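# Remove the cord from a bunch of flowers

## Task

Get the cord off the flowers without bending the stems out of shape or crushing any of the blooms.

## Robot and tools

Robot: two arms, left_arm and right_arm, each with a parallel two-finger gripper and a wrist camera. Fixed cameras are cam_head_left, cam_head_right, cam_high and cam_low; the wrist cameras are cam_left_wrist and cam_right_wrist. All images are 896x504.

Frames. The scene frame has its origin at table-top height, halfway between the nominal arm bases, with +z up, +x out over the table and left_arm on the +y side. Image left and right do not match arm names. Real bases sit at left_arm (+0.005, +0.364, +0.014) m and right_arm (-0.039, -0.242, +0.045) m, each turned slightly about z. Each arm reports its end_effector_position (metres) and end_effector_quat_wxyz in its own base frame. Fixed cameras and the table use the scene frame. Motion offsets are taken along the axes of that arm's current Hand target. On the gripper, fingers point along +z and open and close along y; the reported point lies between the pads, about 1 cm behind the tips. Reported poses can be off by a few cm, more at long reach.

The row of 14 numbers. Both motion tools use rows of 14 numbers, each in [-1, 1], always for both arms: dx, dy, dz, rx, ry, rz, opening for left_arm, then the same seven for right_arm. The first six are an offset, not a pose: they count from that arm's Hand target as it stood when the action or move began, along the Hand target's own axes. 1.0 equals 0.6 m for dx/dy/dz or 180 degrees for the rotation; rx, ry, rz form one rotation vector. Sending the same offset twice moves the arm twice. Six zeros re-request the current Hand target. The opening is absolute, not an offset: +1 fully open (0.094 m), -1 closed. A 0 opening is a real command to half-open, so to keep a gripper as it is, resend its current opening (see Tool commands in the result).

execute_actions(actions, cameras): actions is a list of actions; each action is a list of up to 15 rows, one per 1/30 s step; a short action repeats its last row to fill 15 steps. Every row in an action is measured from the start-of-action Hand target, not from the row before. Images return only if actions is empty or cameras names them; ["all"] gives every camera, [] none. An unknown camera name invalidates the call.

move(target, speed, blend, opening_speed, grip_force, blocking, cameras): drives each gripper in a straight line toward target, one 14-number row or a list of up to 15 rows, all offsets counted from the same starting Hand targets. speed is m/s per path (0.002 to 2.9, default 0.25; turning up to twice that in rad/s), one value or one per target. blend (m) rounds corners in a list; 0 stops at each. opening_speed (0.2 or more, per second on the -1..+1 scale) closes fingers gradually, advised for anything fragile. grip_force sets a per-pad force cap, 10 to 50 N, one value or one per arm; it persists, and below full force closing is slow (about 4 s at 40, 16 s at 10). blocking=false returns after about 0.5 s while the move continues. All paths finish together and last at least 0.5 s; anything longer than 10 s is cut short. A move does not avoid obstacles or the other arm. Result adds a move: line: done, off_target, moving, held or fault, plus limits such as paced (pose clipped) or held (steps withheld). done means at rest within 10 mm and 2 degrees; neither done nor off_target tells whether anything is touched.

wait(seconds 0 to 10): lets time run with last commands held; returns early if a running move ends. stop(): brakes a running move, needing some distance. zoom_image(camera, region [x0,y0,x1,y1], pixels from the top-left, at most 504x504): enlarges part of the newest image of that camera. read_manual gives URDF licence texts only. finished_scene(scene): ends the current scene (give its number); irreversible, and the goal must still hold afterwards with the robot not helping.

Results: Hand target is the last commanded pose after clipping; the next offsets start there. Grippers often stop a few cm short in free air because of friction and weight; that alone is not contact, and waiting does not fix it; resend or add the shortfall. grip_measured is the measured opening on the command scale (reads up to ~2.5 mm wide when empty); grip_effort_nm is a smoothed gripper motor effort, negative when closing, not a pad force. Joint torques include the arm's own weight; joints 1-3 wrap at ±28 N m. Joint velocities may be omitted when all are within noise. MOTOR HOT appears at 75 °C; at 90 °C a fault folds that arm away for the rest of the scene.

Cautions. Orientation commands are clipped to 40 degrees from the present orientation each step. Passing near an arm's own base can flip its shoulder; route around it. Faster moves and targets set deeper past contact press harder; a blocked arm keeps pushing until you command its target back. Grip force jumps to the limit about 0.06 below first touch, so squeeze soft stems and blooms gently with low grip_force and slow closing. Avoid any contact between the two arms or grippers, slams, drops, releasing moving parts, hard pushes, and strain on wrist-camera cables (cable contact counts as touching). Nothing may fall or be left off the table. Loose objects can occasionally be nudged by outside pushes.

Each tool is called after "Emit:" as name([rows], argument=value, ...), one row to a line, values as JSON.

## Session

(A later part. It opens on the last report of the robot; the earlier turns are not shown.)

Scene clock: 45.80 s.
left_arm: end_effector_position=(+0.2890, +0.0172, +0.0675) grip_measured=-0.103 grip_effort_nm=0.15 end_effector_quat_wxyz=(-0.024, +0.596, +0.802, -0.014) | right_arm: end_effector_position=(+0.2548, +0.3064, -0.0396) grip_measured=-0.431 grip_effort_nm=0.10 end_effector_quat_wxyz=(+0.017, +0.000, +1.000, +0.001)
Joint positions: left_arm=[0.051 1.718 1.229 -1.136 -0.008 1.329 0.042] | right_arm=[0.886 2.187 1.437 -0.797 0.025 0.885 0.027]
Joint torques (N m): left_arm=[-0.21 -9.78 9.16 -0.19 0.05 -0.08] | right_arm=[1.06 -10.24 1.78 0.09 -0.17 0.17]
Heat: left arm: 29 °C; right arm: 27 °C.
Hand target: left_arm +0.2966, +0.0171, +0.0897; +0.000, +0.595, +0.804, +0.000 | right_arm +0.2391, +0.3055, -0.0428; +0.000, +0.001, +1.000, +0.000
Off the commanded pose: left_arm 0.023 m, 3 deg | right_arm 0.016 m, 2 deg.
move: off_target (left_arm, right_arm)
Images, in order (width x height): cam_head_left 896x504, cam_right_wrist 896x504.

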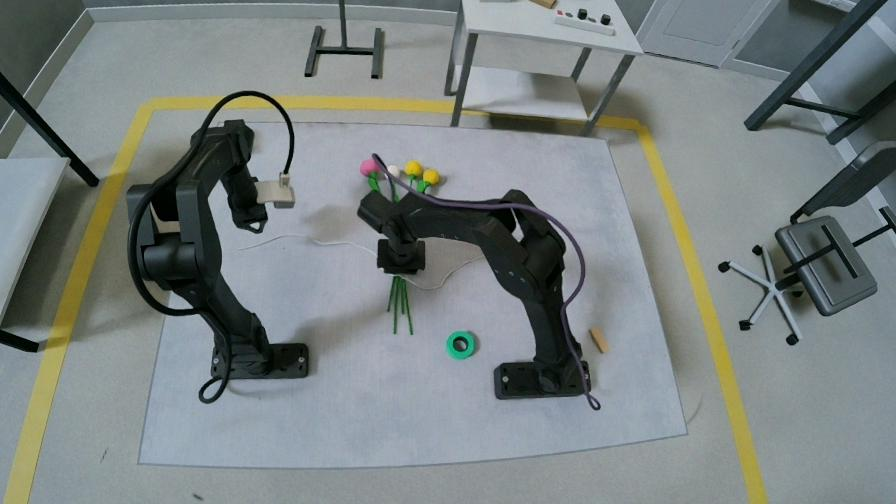

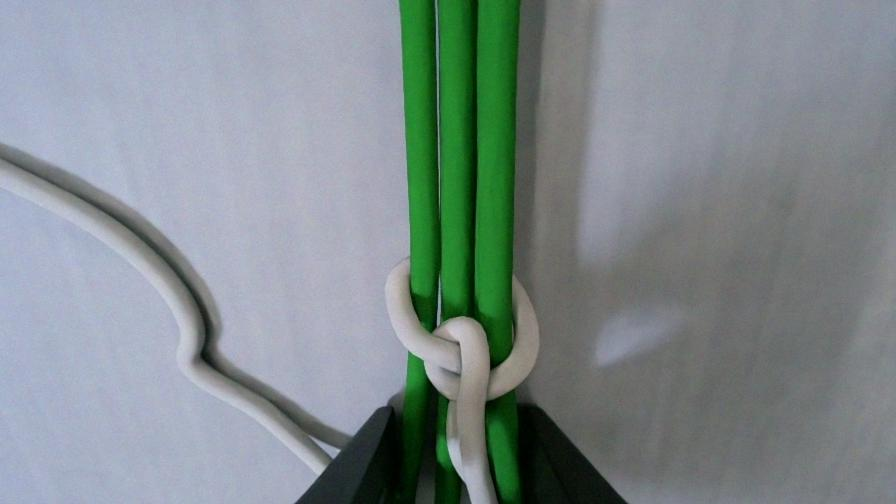

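Emit:
move([
  [0,0,0,0,0,0,-0.1,0,0,-0.09,0,0,0,-0.2],
  [0,0,0,0,0,0,-0.1,-0.125,0,-0.09,0,0,0,-0.2],
  [0,0,0,0,0,0,-0.1,-0.125,0,0.0,0,0,0,-0.2],
  [0,0,0,0,0,0,-0.1,-0.125,0,0,0,0,0,-0.46],
], blend=[0.01,0.01,0,0], cameras=["cam_right_wrist","cam_head_left"], speed=0.12)

Scene clock: 50.23 s.
left_arm: end_effector_position=(+0.2890, +0.0172, +0.0675) grip_measured=-0.103 grip_effort_nm=0.15 end_effector_quat_wxyz=(-0.024, +0.596, +0.802, -0.014) | right_arm: end_effector_position=(+0.3153, +0.3021, -0.0375) grip_measured=-0.458 grip_effort_nm=-0.07 end_effector_quat_wxyz=(-0.001, +0.005, +1.000, -0.004)
Joint positions: left_arm=[0.051 1.718 1.229 -1.136 -0.008 1.329 0.042] | right_arm=[0.763 2.345 1.722 -0.955 0.003 0.773 0.025]
Joint torques (N m): left_arm=[-0.23 -9.81 9.17 -0.18 0.07 -0.1] | right_arm=[0.21 -10.45 3.37 0.28 -0.11 -0.08]
Heat: left arm: 29 °C; right arm: 27 °C.
Hand target: left_arm +0.2966, +0.0171, +0.0897; +0.000, +0.595, +0.804, +0.000 | right_arm +0.3141, +0.3053, -0.0428; +0.000, +0.001, +1.000, +0.000
Off the commanded pose: left_arm 0.023 m, 3 deg | right_arm 0.006 m, 1 deg.
move: off_target (left_arm)
Images, in order (width x height): cam_head_left 896x504, cam_right_wrist 896x504.

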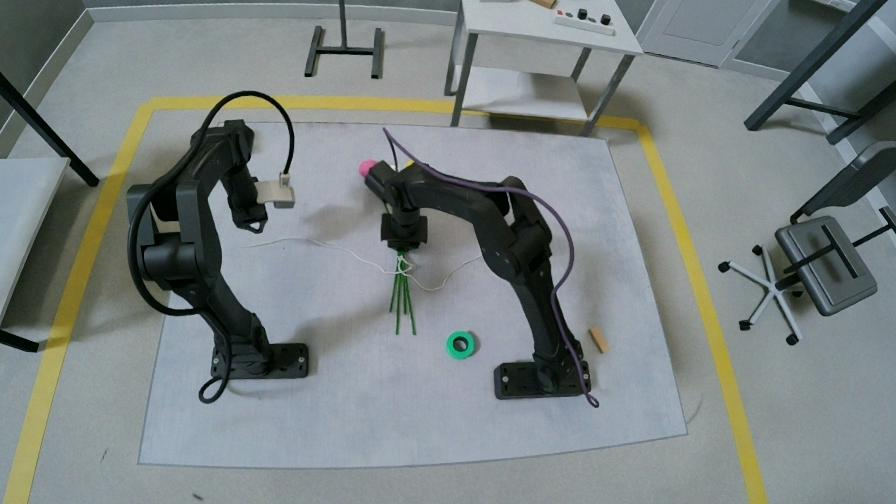

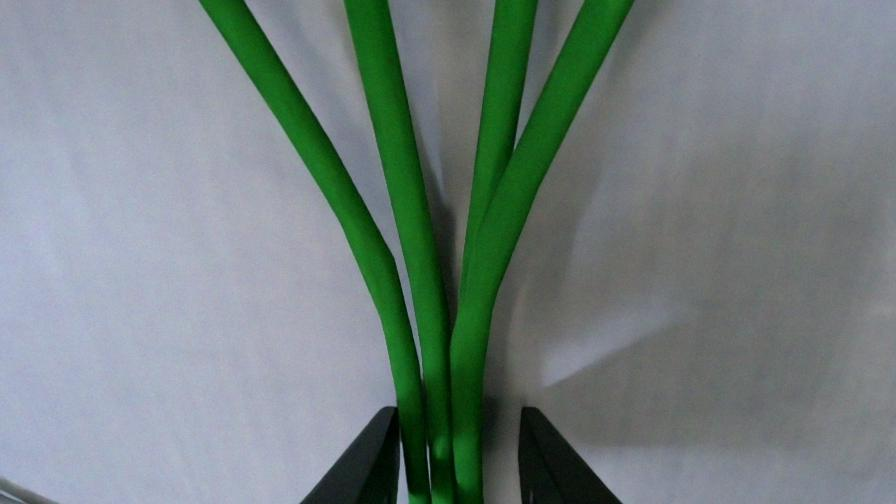

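Emit:
move([
  [-0.2,-0.12,0.02,0,0,0.2,-0.1,0,0.0065,0,0,0,0,-0.46],
  [-0.349,-0.208,0.033,0,0,0.27,-0.1,0,0.0065,0,0,0,0,-0.75],
], grip_force=[50,12], blend=[0.02,0], cameras=["cam_right_wrist","cam_left_wrist","cam_head_left","cam_high"], speed=0.25)

Scene clock: 56.07 s.
left_arm: end_effector_position=(+0.2431, -0.1454, +0.0713) grip_measured=-0.103 grip_effort_nm=0.15 end_effector_quat_wxyz=(-0.022, +0.839, +0.543, -0.005) | right_arm: end_effector_position=(+0.3150, +0.3018, -0.0387) grip_measured=-0.458 grip_effort_nm=-0.07 end_effector_quat_wxyz=(-0.002, +0.005, +1.000, -0.005)
Joint positions: left_arm=[-0.549 1.681 1.203 -1.136 -0.01 1.444 0.042] | right_arm=[0.763 2.348 1.722 -0.955 0.003 0.773 0.025]
Joint torques (N m): left_arm=[0.44 -6.79 5.76 0.14 0 -0.03] | right_arm=[0.59 -9.98 4.57 0.21 -0.1 -0.01]
Heat: left arm: 29 °C; right arm: 27 °C.
Hand target: left_arm +0.2461, -0.1478, +0.0751; -0.012, +0.838, +0.545, -0.002 (not the last commanded pose) | right_arm +0.3141, +0.3092, -0.0428; +0.000, +0.001, +1.000, +0.000
Tool commands: left_gripper/opening=-0.1 right_gripper/opening=-0.46
Off the commanded pose: left_arm 0.074 m, 8 deg | right_arm 0.009 m, 1 deg.
grip_force (N): 50, 12
move: held (left_arm; a check stopped the path); path passed 1 of 2 targets; target 2's new opening was not sent; limits=held
pose unreachable (left arm): on one or more control steps of this call, first in action 0 (counted from 0), this arm could not follow its commanded pose, so it was not sent that pose on those steps. It may still have moved: this result reports where it is.
cause: moving toward the commanded pose would bring a part of the arm too close to another arm (this arm's wrist (the part past joint 4) and the right arm's wrist (the part past joint 4), 26 mm apart when this arm was first held).
Images, in order (width x height): cam_head_left 896x504, cam_high 896x504, cam_left_wrist 896x504, cam_right_wrist 896x504.

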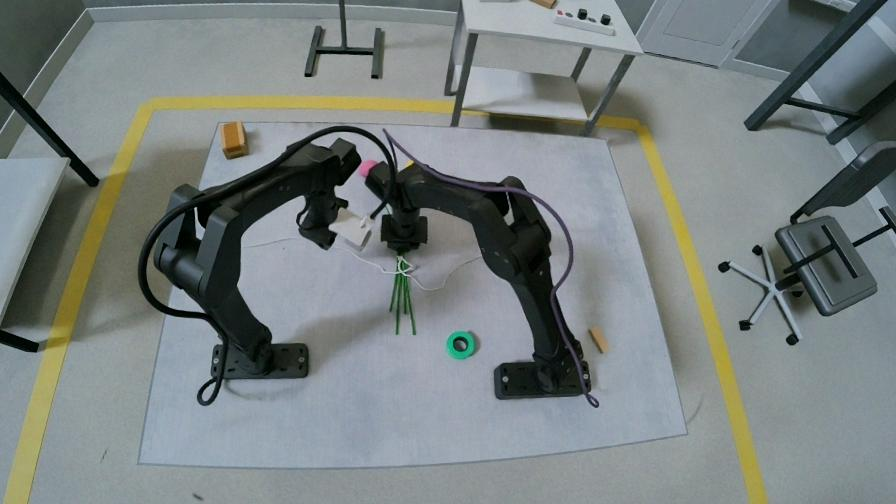

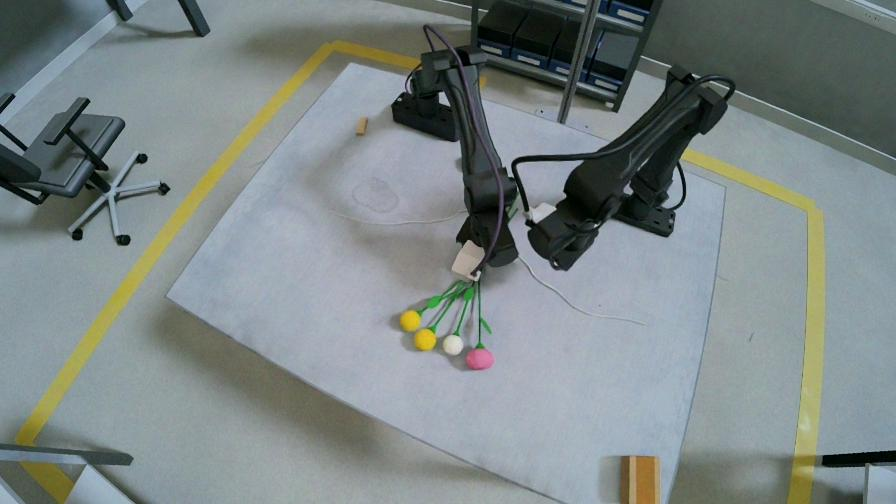

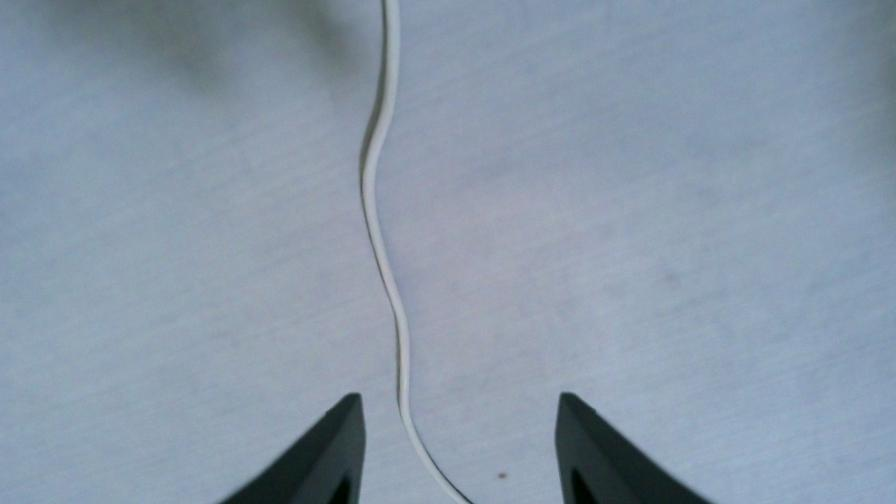

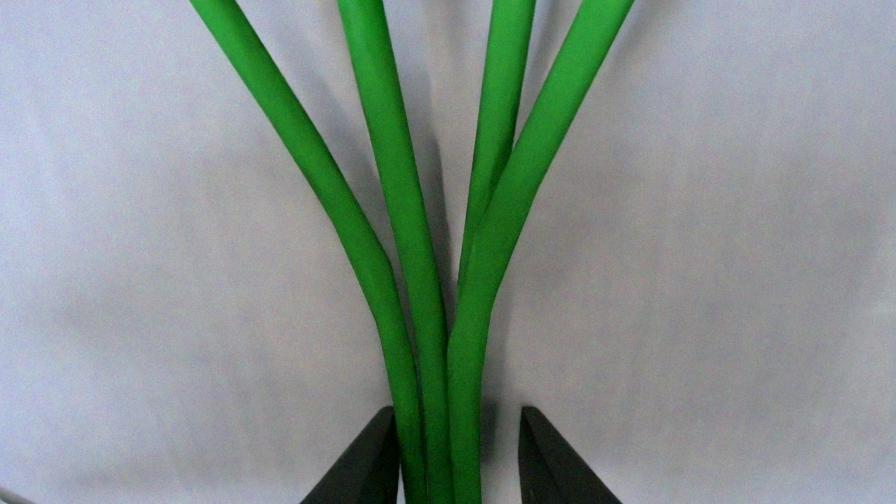

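Emit:
move([
  [0.046,0.035,0.11,0,0,0,-0.2,0,0.0065,0,0,0,0,-0.75],
  [0.046,0.035,0.148,0,0,0,-0.2,0,0.0065,0,0,0,0,-0.75],
], grip_force=[50,12], blend=[0.01,0], cameras=["cam_right_wrist","cam_left_wrist"], speed=0.12)

Scene clock: 61.10 s.
left_arm: end_effector_position=(+0.2724, -0.1271, -0.0074) grip_measured=-0.197 grip_effort_nm=-0.14 end_effector_quat_wxyz=(-0.018, +0.837, +0.546, -0.003) | right_arm: end_effector_position=(+0.3146, +0.3018, -0.0394) grip_measured=-0.672 grip_effort_nm=-0.31 end_effector_quat_wxyz=(+0.000, +0.003, +1.000, -0.008)
Joint positions: left_arm=[-0.448 1.85 1.071 -0.826 -0.013 1.537 0.038] | right_arm=[0.768 2.35 1.722 -0.955 0.013 0.773 0.015]
Joint torques (N m): left_arm=[0.38 -6.32 3.48 0.45 0 0.04] | right_arm=[0.7 -9.13 6.05 0.18 -0.09 0.06]
Heat: left arm: 29 °C; right arm: 28 °C.
Hand target: left_arm +0.2751, -0.1295, -0.0139; -0.012, +0.838, +0.545, -0.002 | right_arm +0.3141, +0.3131, -0.0428; +0.000, +0.001, +1.000, +0.000
Off the commanded pose: left_arm 0.007 m, 1 deg | right_arm 0.012 m, 1 deg.
grip_force (N): 50, 12
move: off_target (right_arm); blend cut to 0 m at target 1
Images, in order (width x height): cam_left_wrist 896x504, cam_right_wrist 896x504.

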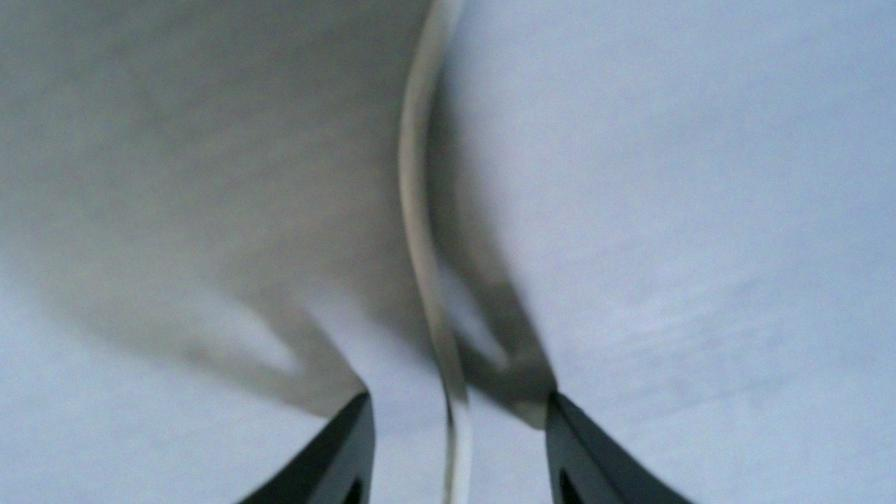

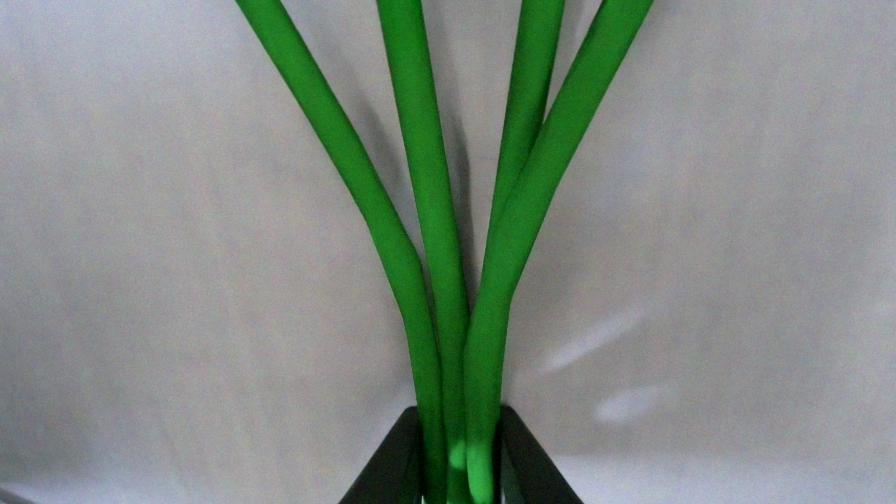

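Emit:
move([
  [0,0,0,0,0,0,-1,0,0,0,0,0,0,-0.75],
  [0,0,-0.033,0,0,0,-1,0,0,0,0,0,0,-0.75],
  [-0.321,-0.2,-0.033,0,0,0,-1,0,0,0,0,0,0,-0.75],
  [-0.415,-0.3415,-0.033,0,0,0,-1,0,0,0,0,0,0,-0.75],
], blend=[0,0.01,0.03,0], cameras=["all"], speed=[0.1,0.1,0.12,0.06])

Emit:
zoom_image(camera="cam_high", region=[420, 170, 580, 290])

Scene clock: 64.00 s.
left_arm: end_effector_position=(+0.2678, -0.1339, -0.0072) grip_measured=-0.957 grip_effort_nm=-1.03 end_effector_quat_wxyz=(-0.020, +0.839, +0.544, -0.002) | right_arm: end_effector_position=(+0.3146, +0.3018, -0.0394) grip_measured=-0.672 grip_effort_nm=-0.31 end_effector_quat_wxyz=(+0.000, +0.003, +1.000, -0.008)
Joint positions: left_arm=[-0.477 1.849 1.07 -0.829 -0.016 1.514 0.002] | right_arm=[0.768 2.35 1.722 -0.955 0.013 0.773 0.015]
Joint torques (N m): left_arm=[0.39 -7.65 5.08 0.15 -0.01 -0.01] | right_arm=[0.53 -9.14 6.06 0.14 -0.09 0.08]
Heat: left arm: 29 °C; right arm: 28 °C.
Hand target: left_arm +0.2715, -0.1376, -0.0037; -0.010, +0.840, +0.543, +0.000 (not the last commanded pose) | right_arm +0.3141, +0.3131, -0.0428; +0.000, +0.001, +1.000, +0.000
Off the commanded pose: left_arm 0.314 m, 1 deg | right_arm 0.012 m, 1 deg.
grip_force (N): 50, 12
move: held (left_arm; a check stopped the path), off_target (right_arm); path passed 2 of 4 targets; blend cut to 0.0097 m at target 2; limits=held
pose unreachable (left arm): on one or more control steps of this call, first in action 0 (counted from 0), this arm could not follow its commanded pose, so it was not sent that pose on those steps. It may still have moved: this result reports where it is.
cause: moving toward the commanded pose would bring a part of the arm too close to another arm (this arm's wrist (the part past joint 4) and the right arm's wrist (the part past joint 4), along the way the arms are being sent, or toward where that arm still pushes).

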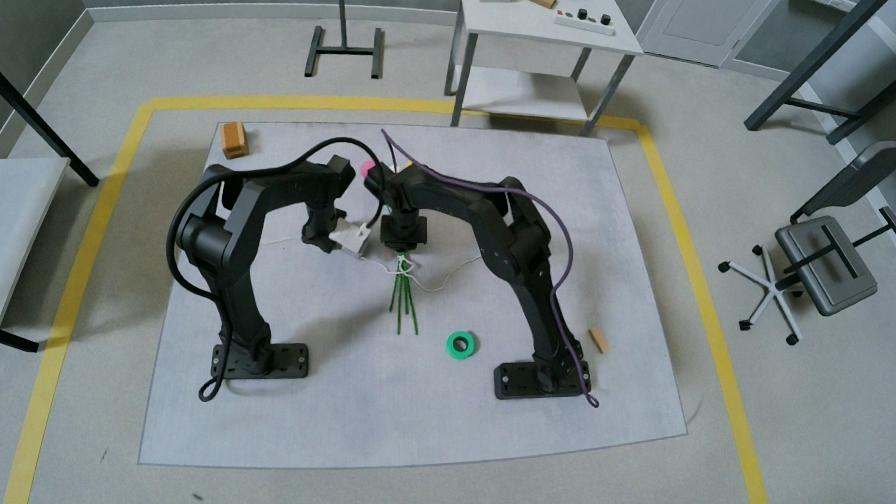

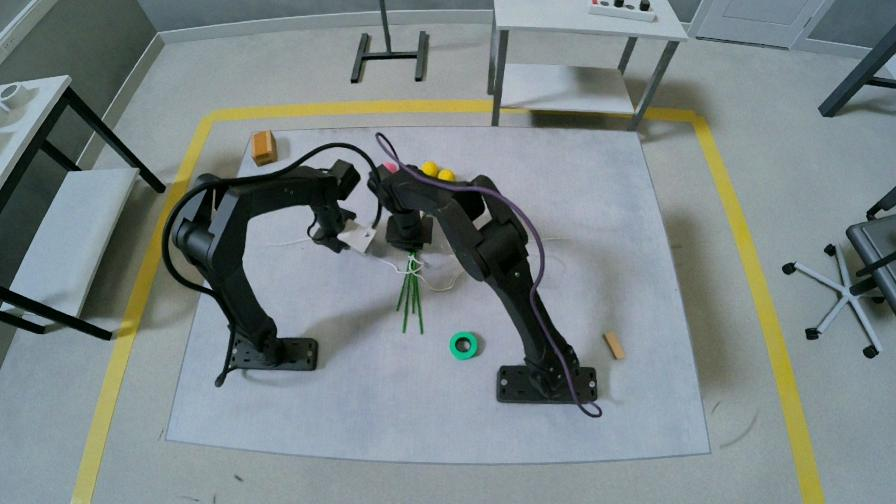

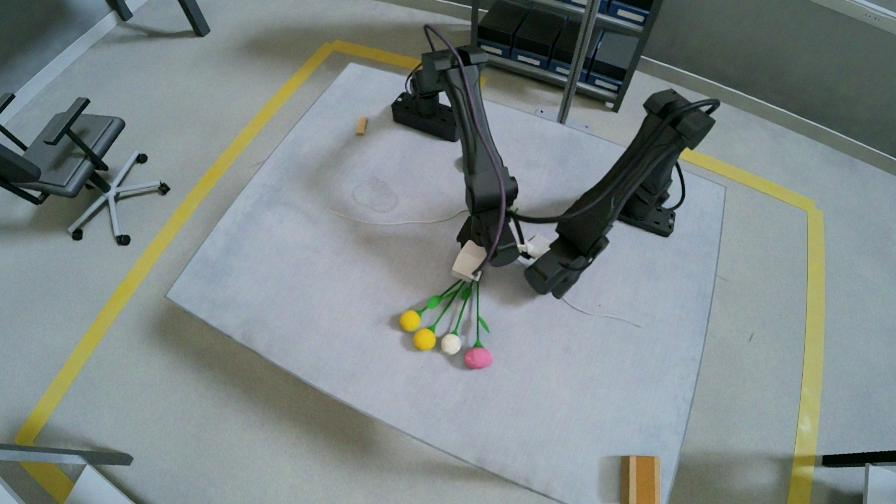

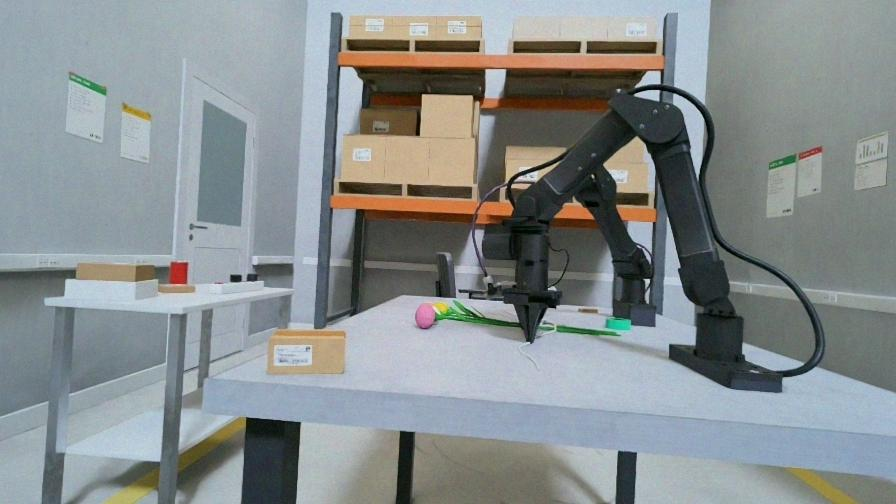

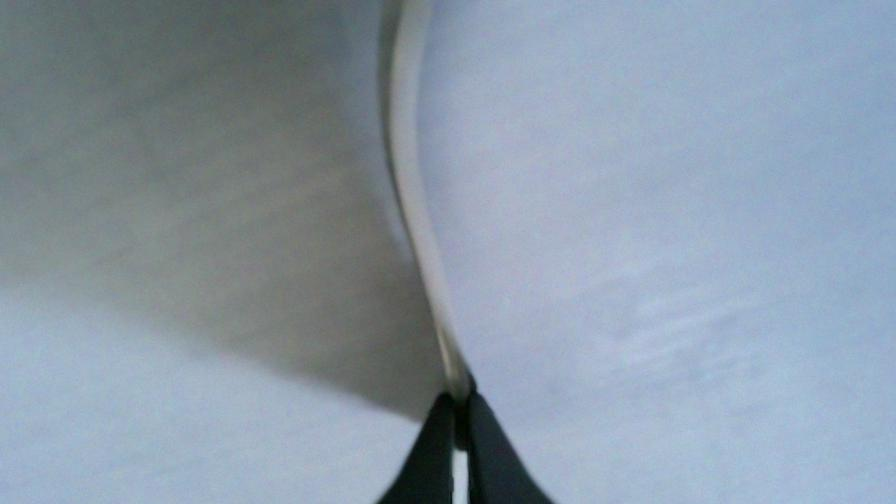

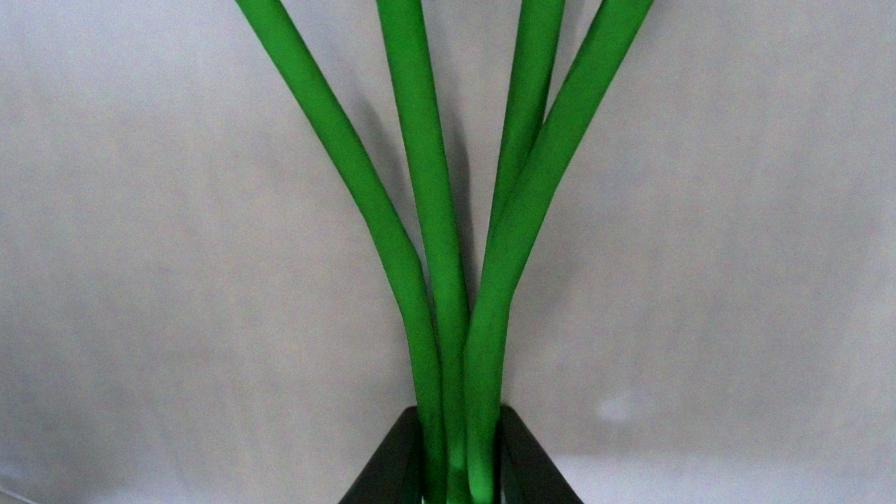

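Scaled by 3.150 from the camera's 896x504 image, which has a finer 1280x720 frame.

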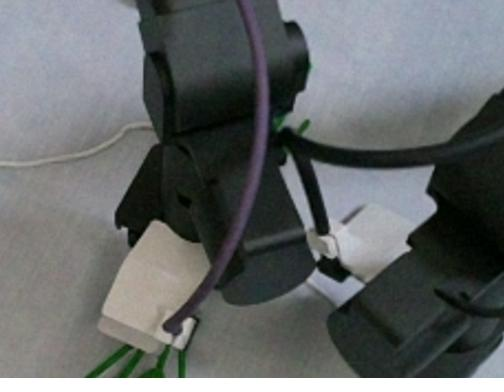

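Emit:
move([
  [-0.038,-0.0933,-0.03,0,0,0,-1,0,0,0,0,0,0,-0.75],
  [-0.2137,-0.1467,-0.03,0,0,0,-1,0,0,0,0,0,0,-0.75],
  [-0.3263,-0.2443,-0.03,0,0,0,-1,0,0,0,0,0,0,-0.75],
], blend=[0.03,0.03,0], cameras=["cam_head_left","cam_high","cam_left_wrist"], speed=0.12)

Scene clock: 65.77 s.
left_arm: end_effector_position=(+0.2499, -0.1317, -0.0073) grip_measured=-0.957 grip_effort_nm=-1.03 end_effector_quat_wxyz=(-0.029, +0.839, +0.543, -0.006) | right_arm: end_effector_position=(+0.3146, +0.3018, -0.0394) grip_measured=-0.672 grip_effort_nm=-0.31 end_effector_quat_wxyz=(+0.000, +0.003, +1.000, -0.008)
Joint positions: left_arm=[-0.5 1.809 1.016 -0.835 -0.018 1.493 0.002] | right_arm=[0.768 2.35 1.722 -0.955 0.013 0.773 0.015]
Joint torques (N m): left_arm=[0.24 -6.98 5.5 0.19 0.03 -0.03] | right_arm=[0.61 -9.21 6.05 0.15 -0.07 0.05]
Heat: left arm: 29 °C; right arm: 28 °C.
Hand target: left_arm +0.2563, -0.1359, -0.0040; -0.016, +0.840, +0.542, -0.003 (not the last commanded pose) | right_arm +0.3141, +0.3131, -0.0428; +0.000, +0.001, +1.000, +0.000
Off the commanded pose: left_arm 0.230 m, 2 deg | right_arm 0.012 m, 1 deg.
grip_force (N): 50, 12
move: held (left_arm; a check stopped the path), off_target (right_arm); path passed 0 of 3 targets; limits=held
pose unreachable (left arm): on one or more control steps of this call, first in action 0 (counted from 0), this arm could not follow its commanded pose, so it was not sent that pose on those steps. It may still have moved: this result reports where it is.
cause: moving toward the commanded pose would bring a part of the arm too close to another arm (this arm's wrist (the part past joint 4) and the right arm's wrist (the part past joint 4), at the place that arm is still heading or pushing toward).
Images, in order (width x height): cam_head_left 896x504, cam_high 896x504, cam_left_wrist 896x504.

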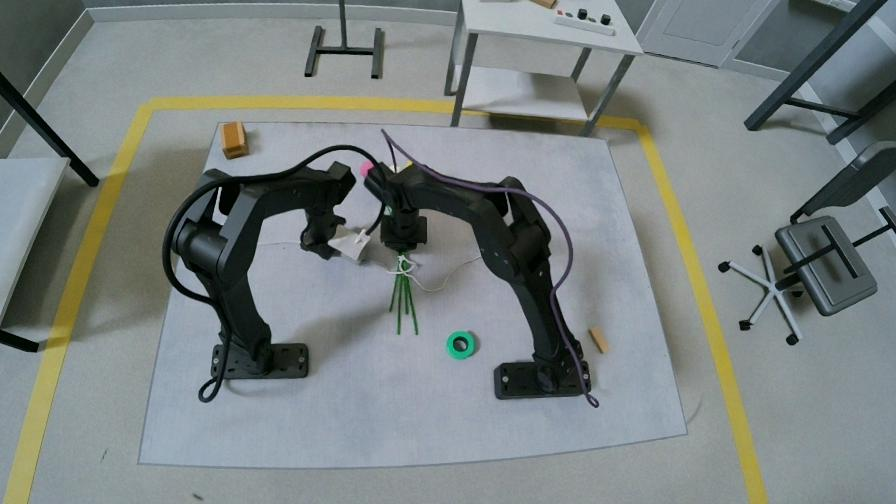

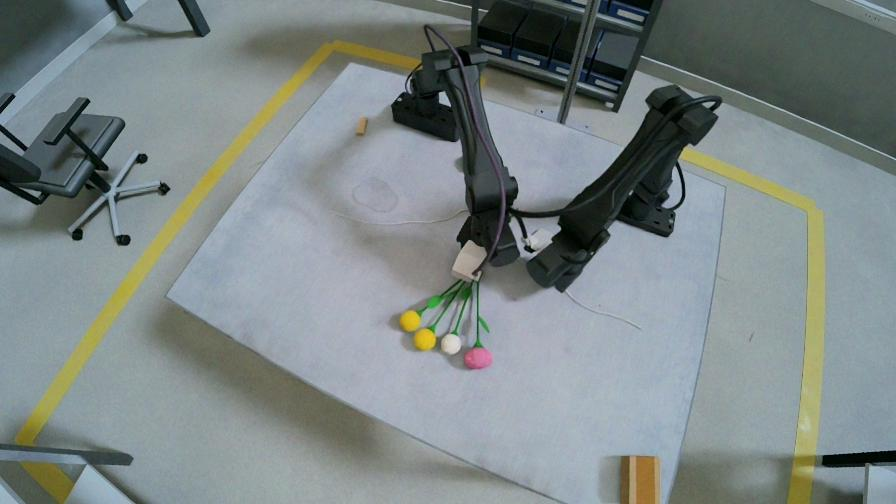

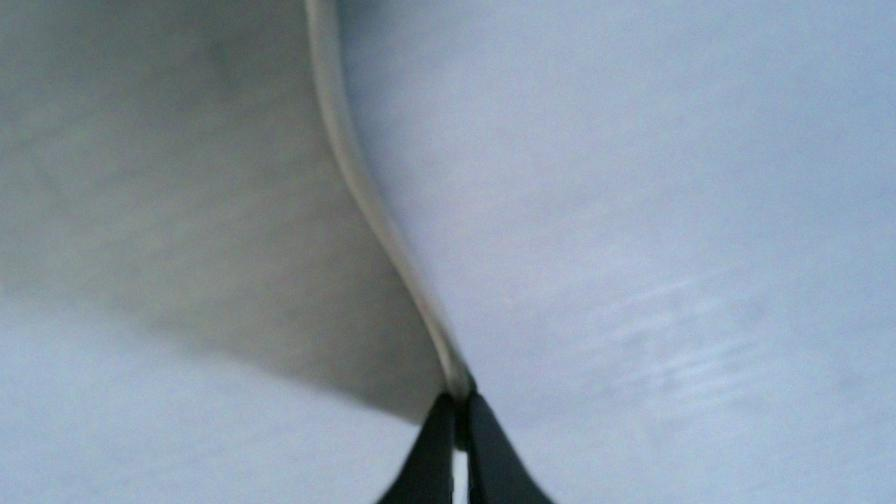

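Emit:
move([
  [-0.005,-0.116,-0.03,0,0,0,-1,0,0,0,0,0,0,-0.75],
  [-0.129,-0.154,-0.03,0,0,0,-1,0,0,0,0,0,0,-0.75],
  [-0.26,-0.208,-0.03,0,0,0,-1,0,0,0,0,0,0,-0.75],
], blend=[0.03,0.03,0], cameras=["cam_head_left","cam_high","cam_left_wrist"], speed=0.12)

Scene clock: 70.53 s.
left_arm: end_effector_position=(+0.0786, -0.2184, +0.0089) grip_measured=-0.957 grip_effort_nm=-1.03 end_effector_quat_wxyz=(-0.018, +0.841, +0.541, +0.005) | right_arm: end_effector_position=(+0.3146, +0.3018, -0.0394) grip_measured=-0.672 grip_effort_nm=-0.31 end_effector_quat_wxyz=(+0.000, +0.003, +1.000, -0.008)
Joint positions: left_arm=[-1.231 1.577 0.826 -0.857 -0.002 0.767 0.002] | right_arm=[0.768 2.35 1.722 -0.955 0.013 0.773 0.015]
Joint torques (N m): left_arm=[-0.27 -4.31 8.38 -0.09 0.11 -0.1] | right_arm=[0.54 -9.11 5.96 0.14 -0.1 0.06]
Heat: left arm: 29 °C; right arm: 28 °C.
Hand target: left_arm +0.0787, -0.2269, +0.0157; -0.016, +0.840, +0.542, -0.003 | right_arm +0.3141, +0.3131, -0.0428; +0.000, +0.001, +1.000, +0.000
Off the commanded pose: left_arm 0.011 m, 1 deg | right_arm 0.012 m, 1 deg.
grip_force (N): 50, 12
move: off_target (left_arm, right_arm)
Images, in order (width x height): cam_head_left 896x504, cam_high 896x504, cam_left_wrist 896x504.

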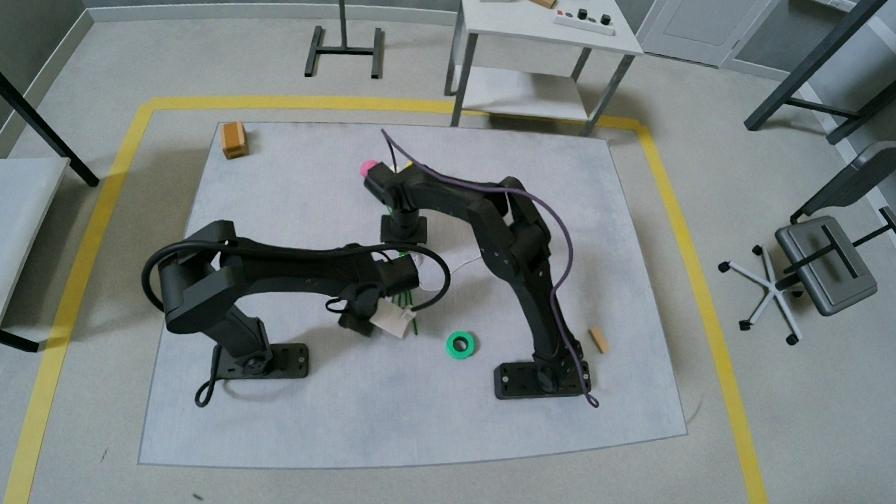

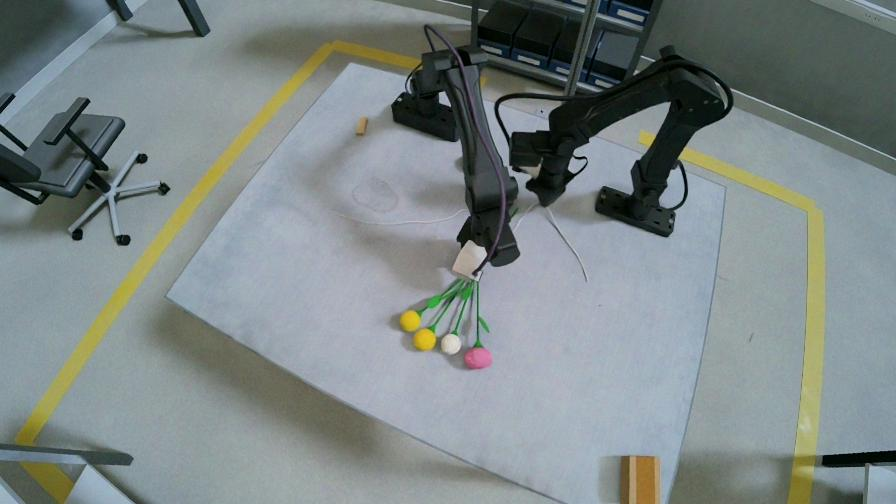

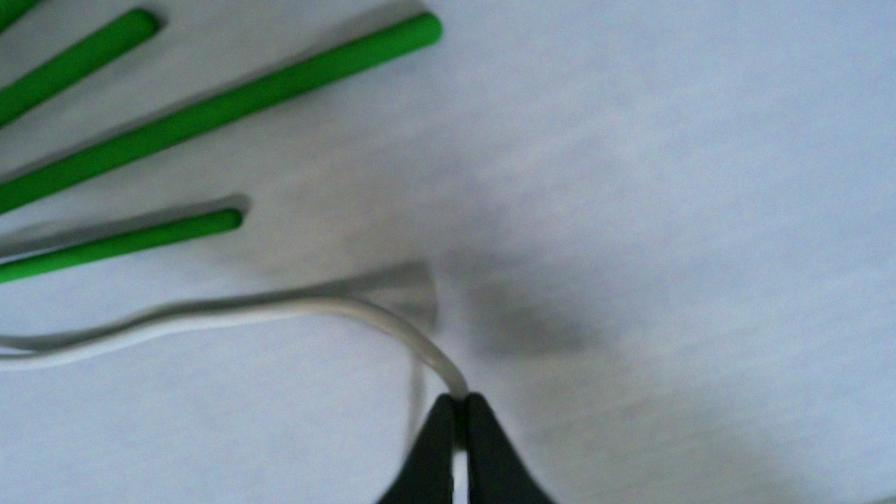

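Emit:
move(target=[-0.1035,-0.156,0,0,0,0,-1,0,0,0,0,0,0,-0.75], cameras=["all"], speed=0.06)

Emit:
zoom_image(camera="cam_high", region=[440, 150, 600, 290])

Emit:
zoom_image(camera="cam_head_right", region=[360, 220, 480, 340])

Scene clock: 73.70 s.
left_arm: end_effector_position=(-0.0285, -0.2369, +0.0105) grip_measured=-0.957 grip_effort_nm=-1.03 end_effector_quat_wxyz=(-0.015, +0.841, +0.540, +0.005) | right_arm: end_effector_position=(+0.3146, +0.3018, -0.0394) grip_measured=-0.672 grip_effort_nm=-0.31 end_effector_quat_wxyz=(+0.000, +0.003, +1.000, -0.008)
Joint positions: left_arm=[-1.687 1.591 0.847 -0.857 0.01 0.313 0.002] | right_arm=[0.768 2.35 1.722 -0.955 0.013 0.773 0.015]
Joint torques (N m): left_arm=[-0.4 -4.48 8.57 -0.1 0.12 -0.1] | right_arm=[0.59 -9.21 5.98 0.19 -0.07 0.08]
Heat: left arm: 29 °C; right arm: 28 °C.
Hand target: left_arm -0.0322, -0.2449, +0.0178; -0.016, +0.840, +0.542, -0.003 | right_arm +0.3141, +0.3131, -0.0428; +0.000, +0.001, +1.000, +0.000
Off the commanded pose: left_arm 0.011 m, 1 deg | right_arm 0.012 m, 1 deg.
grip_force (N): 50, 12
move: off_target (left_arm, right_arm)

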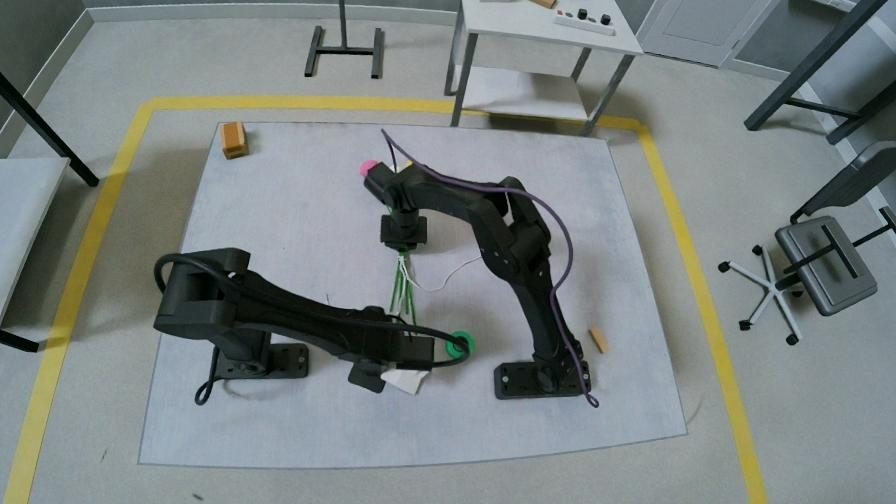

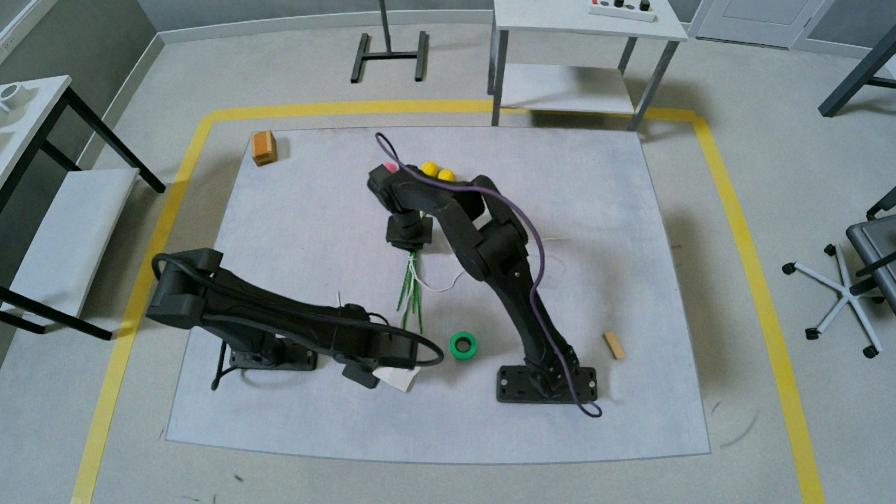

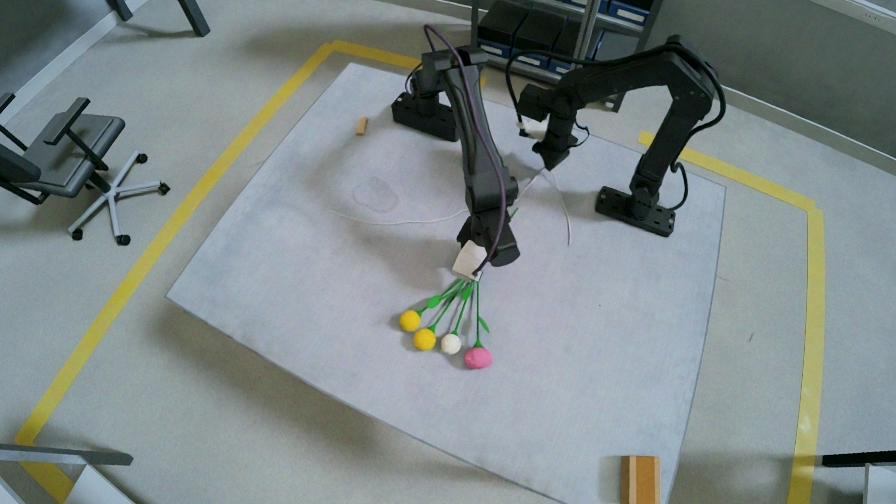

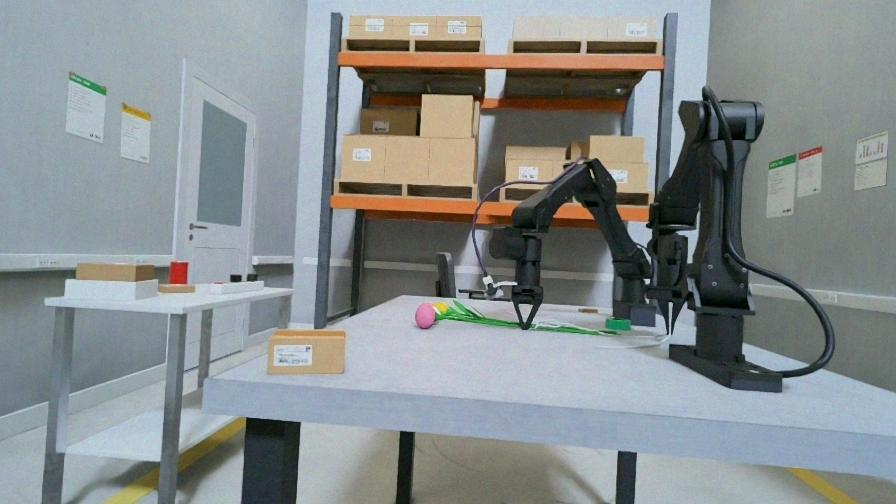

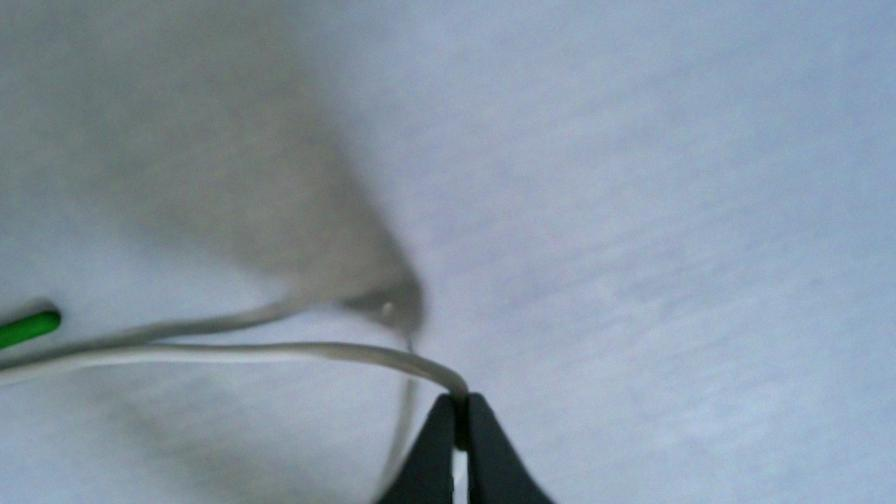

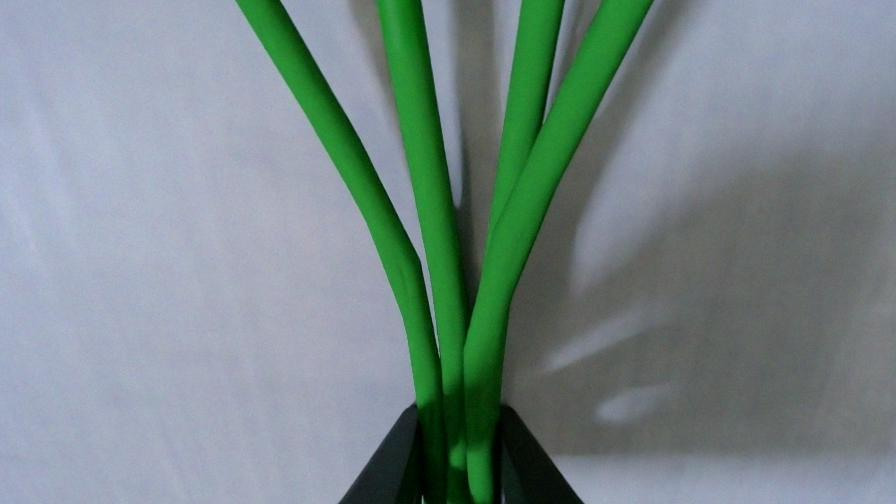

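Scaled by 3.150 from the camera's 896x504 image, which has a finer 1280x720 frame.

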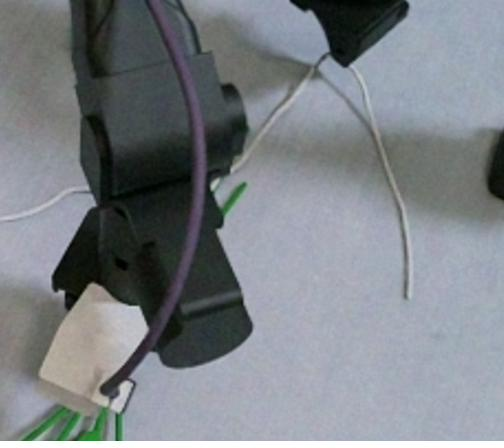

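Scaled by 4.200 from the camera's 896x504 image, which has a finer 1280x720 frame.

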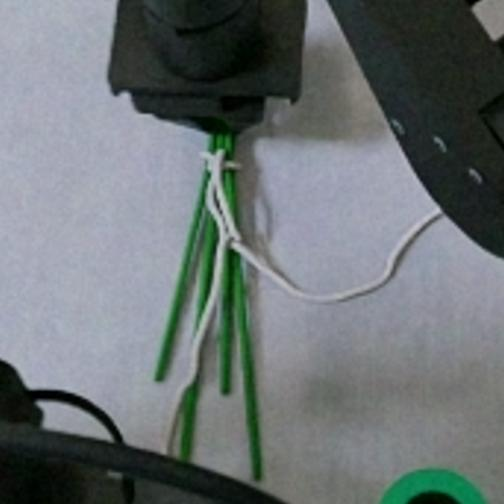

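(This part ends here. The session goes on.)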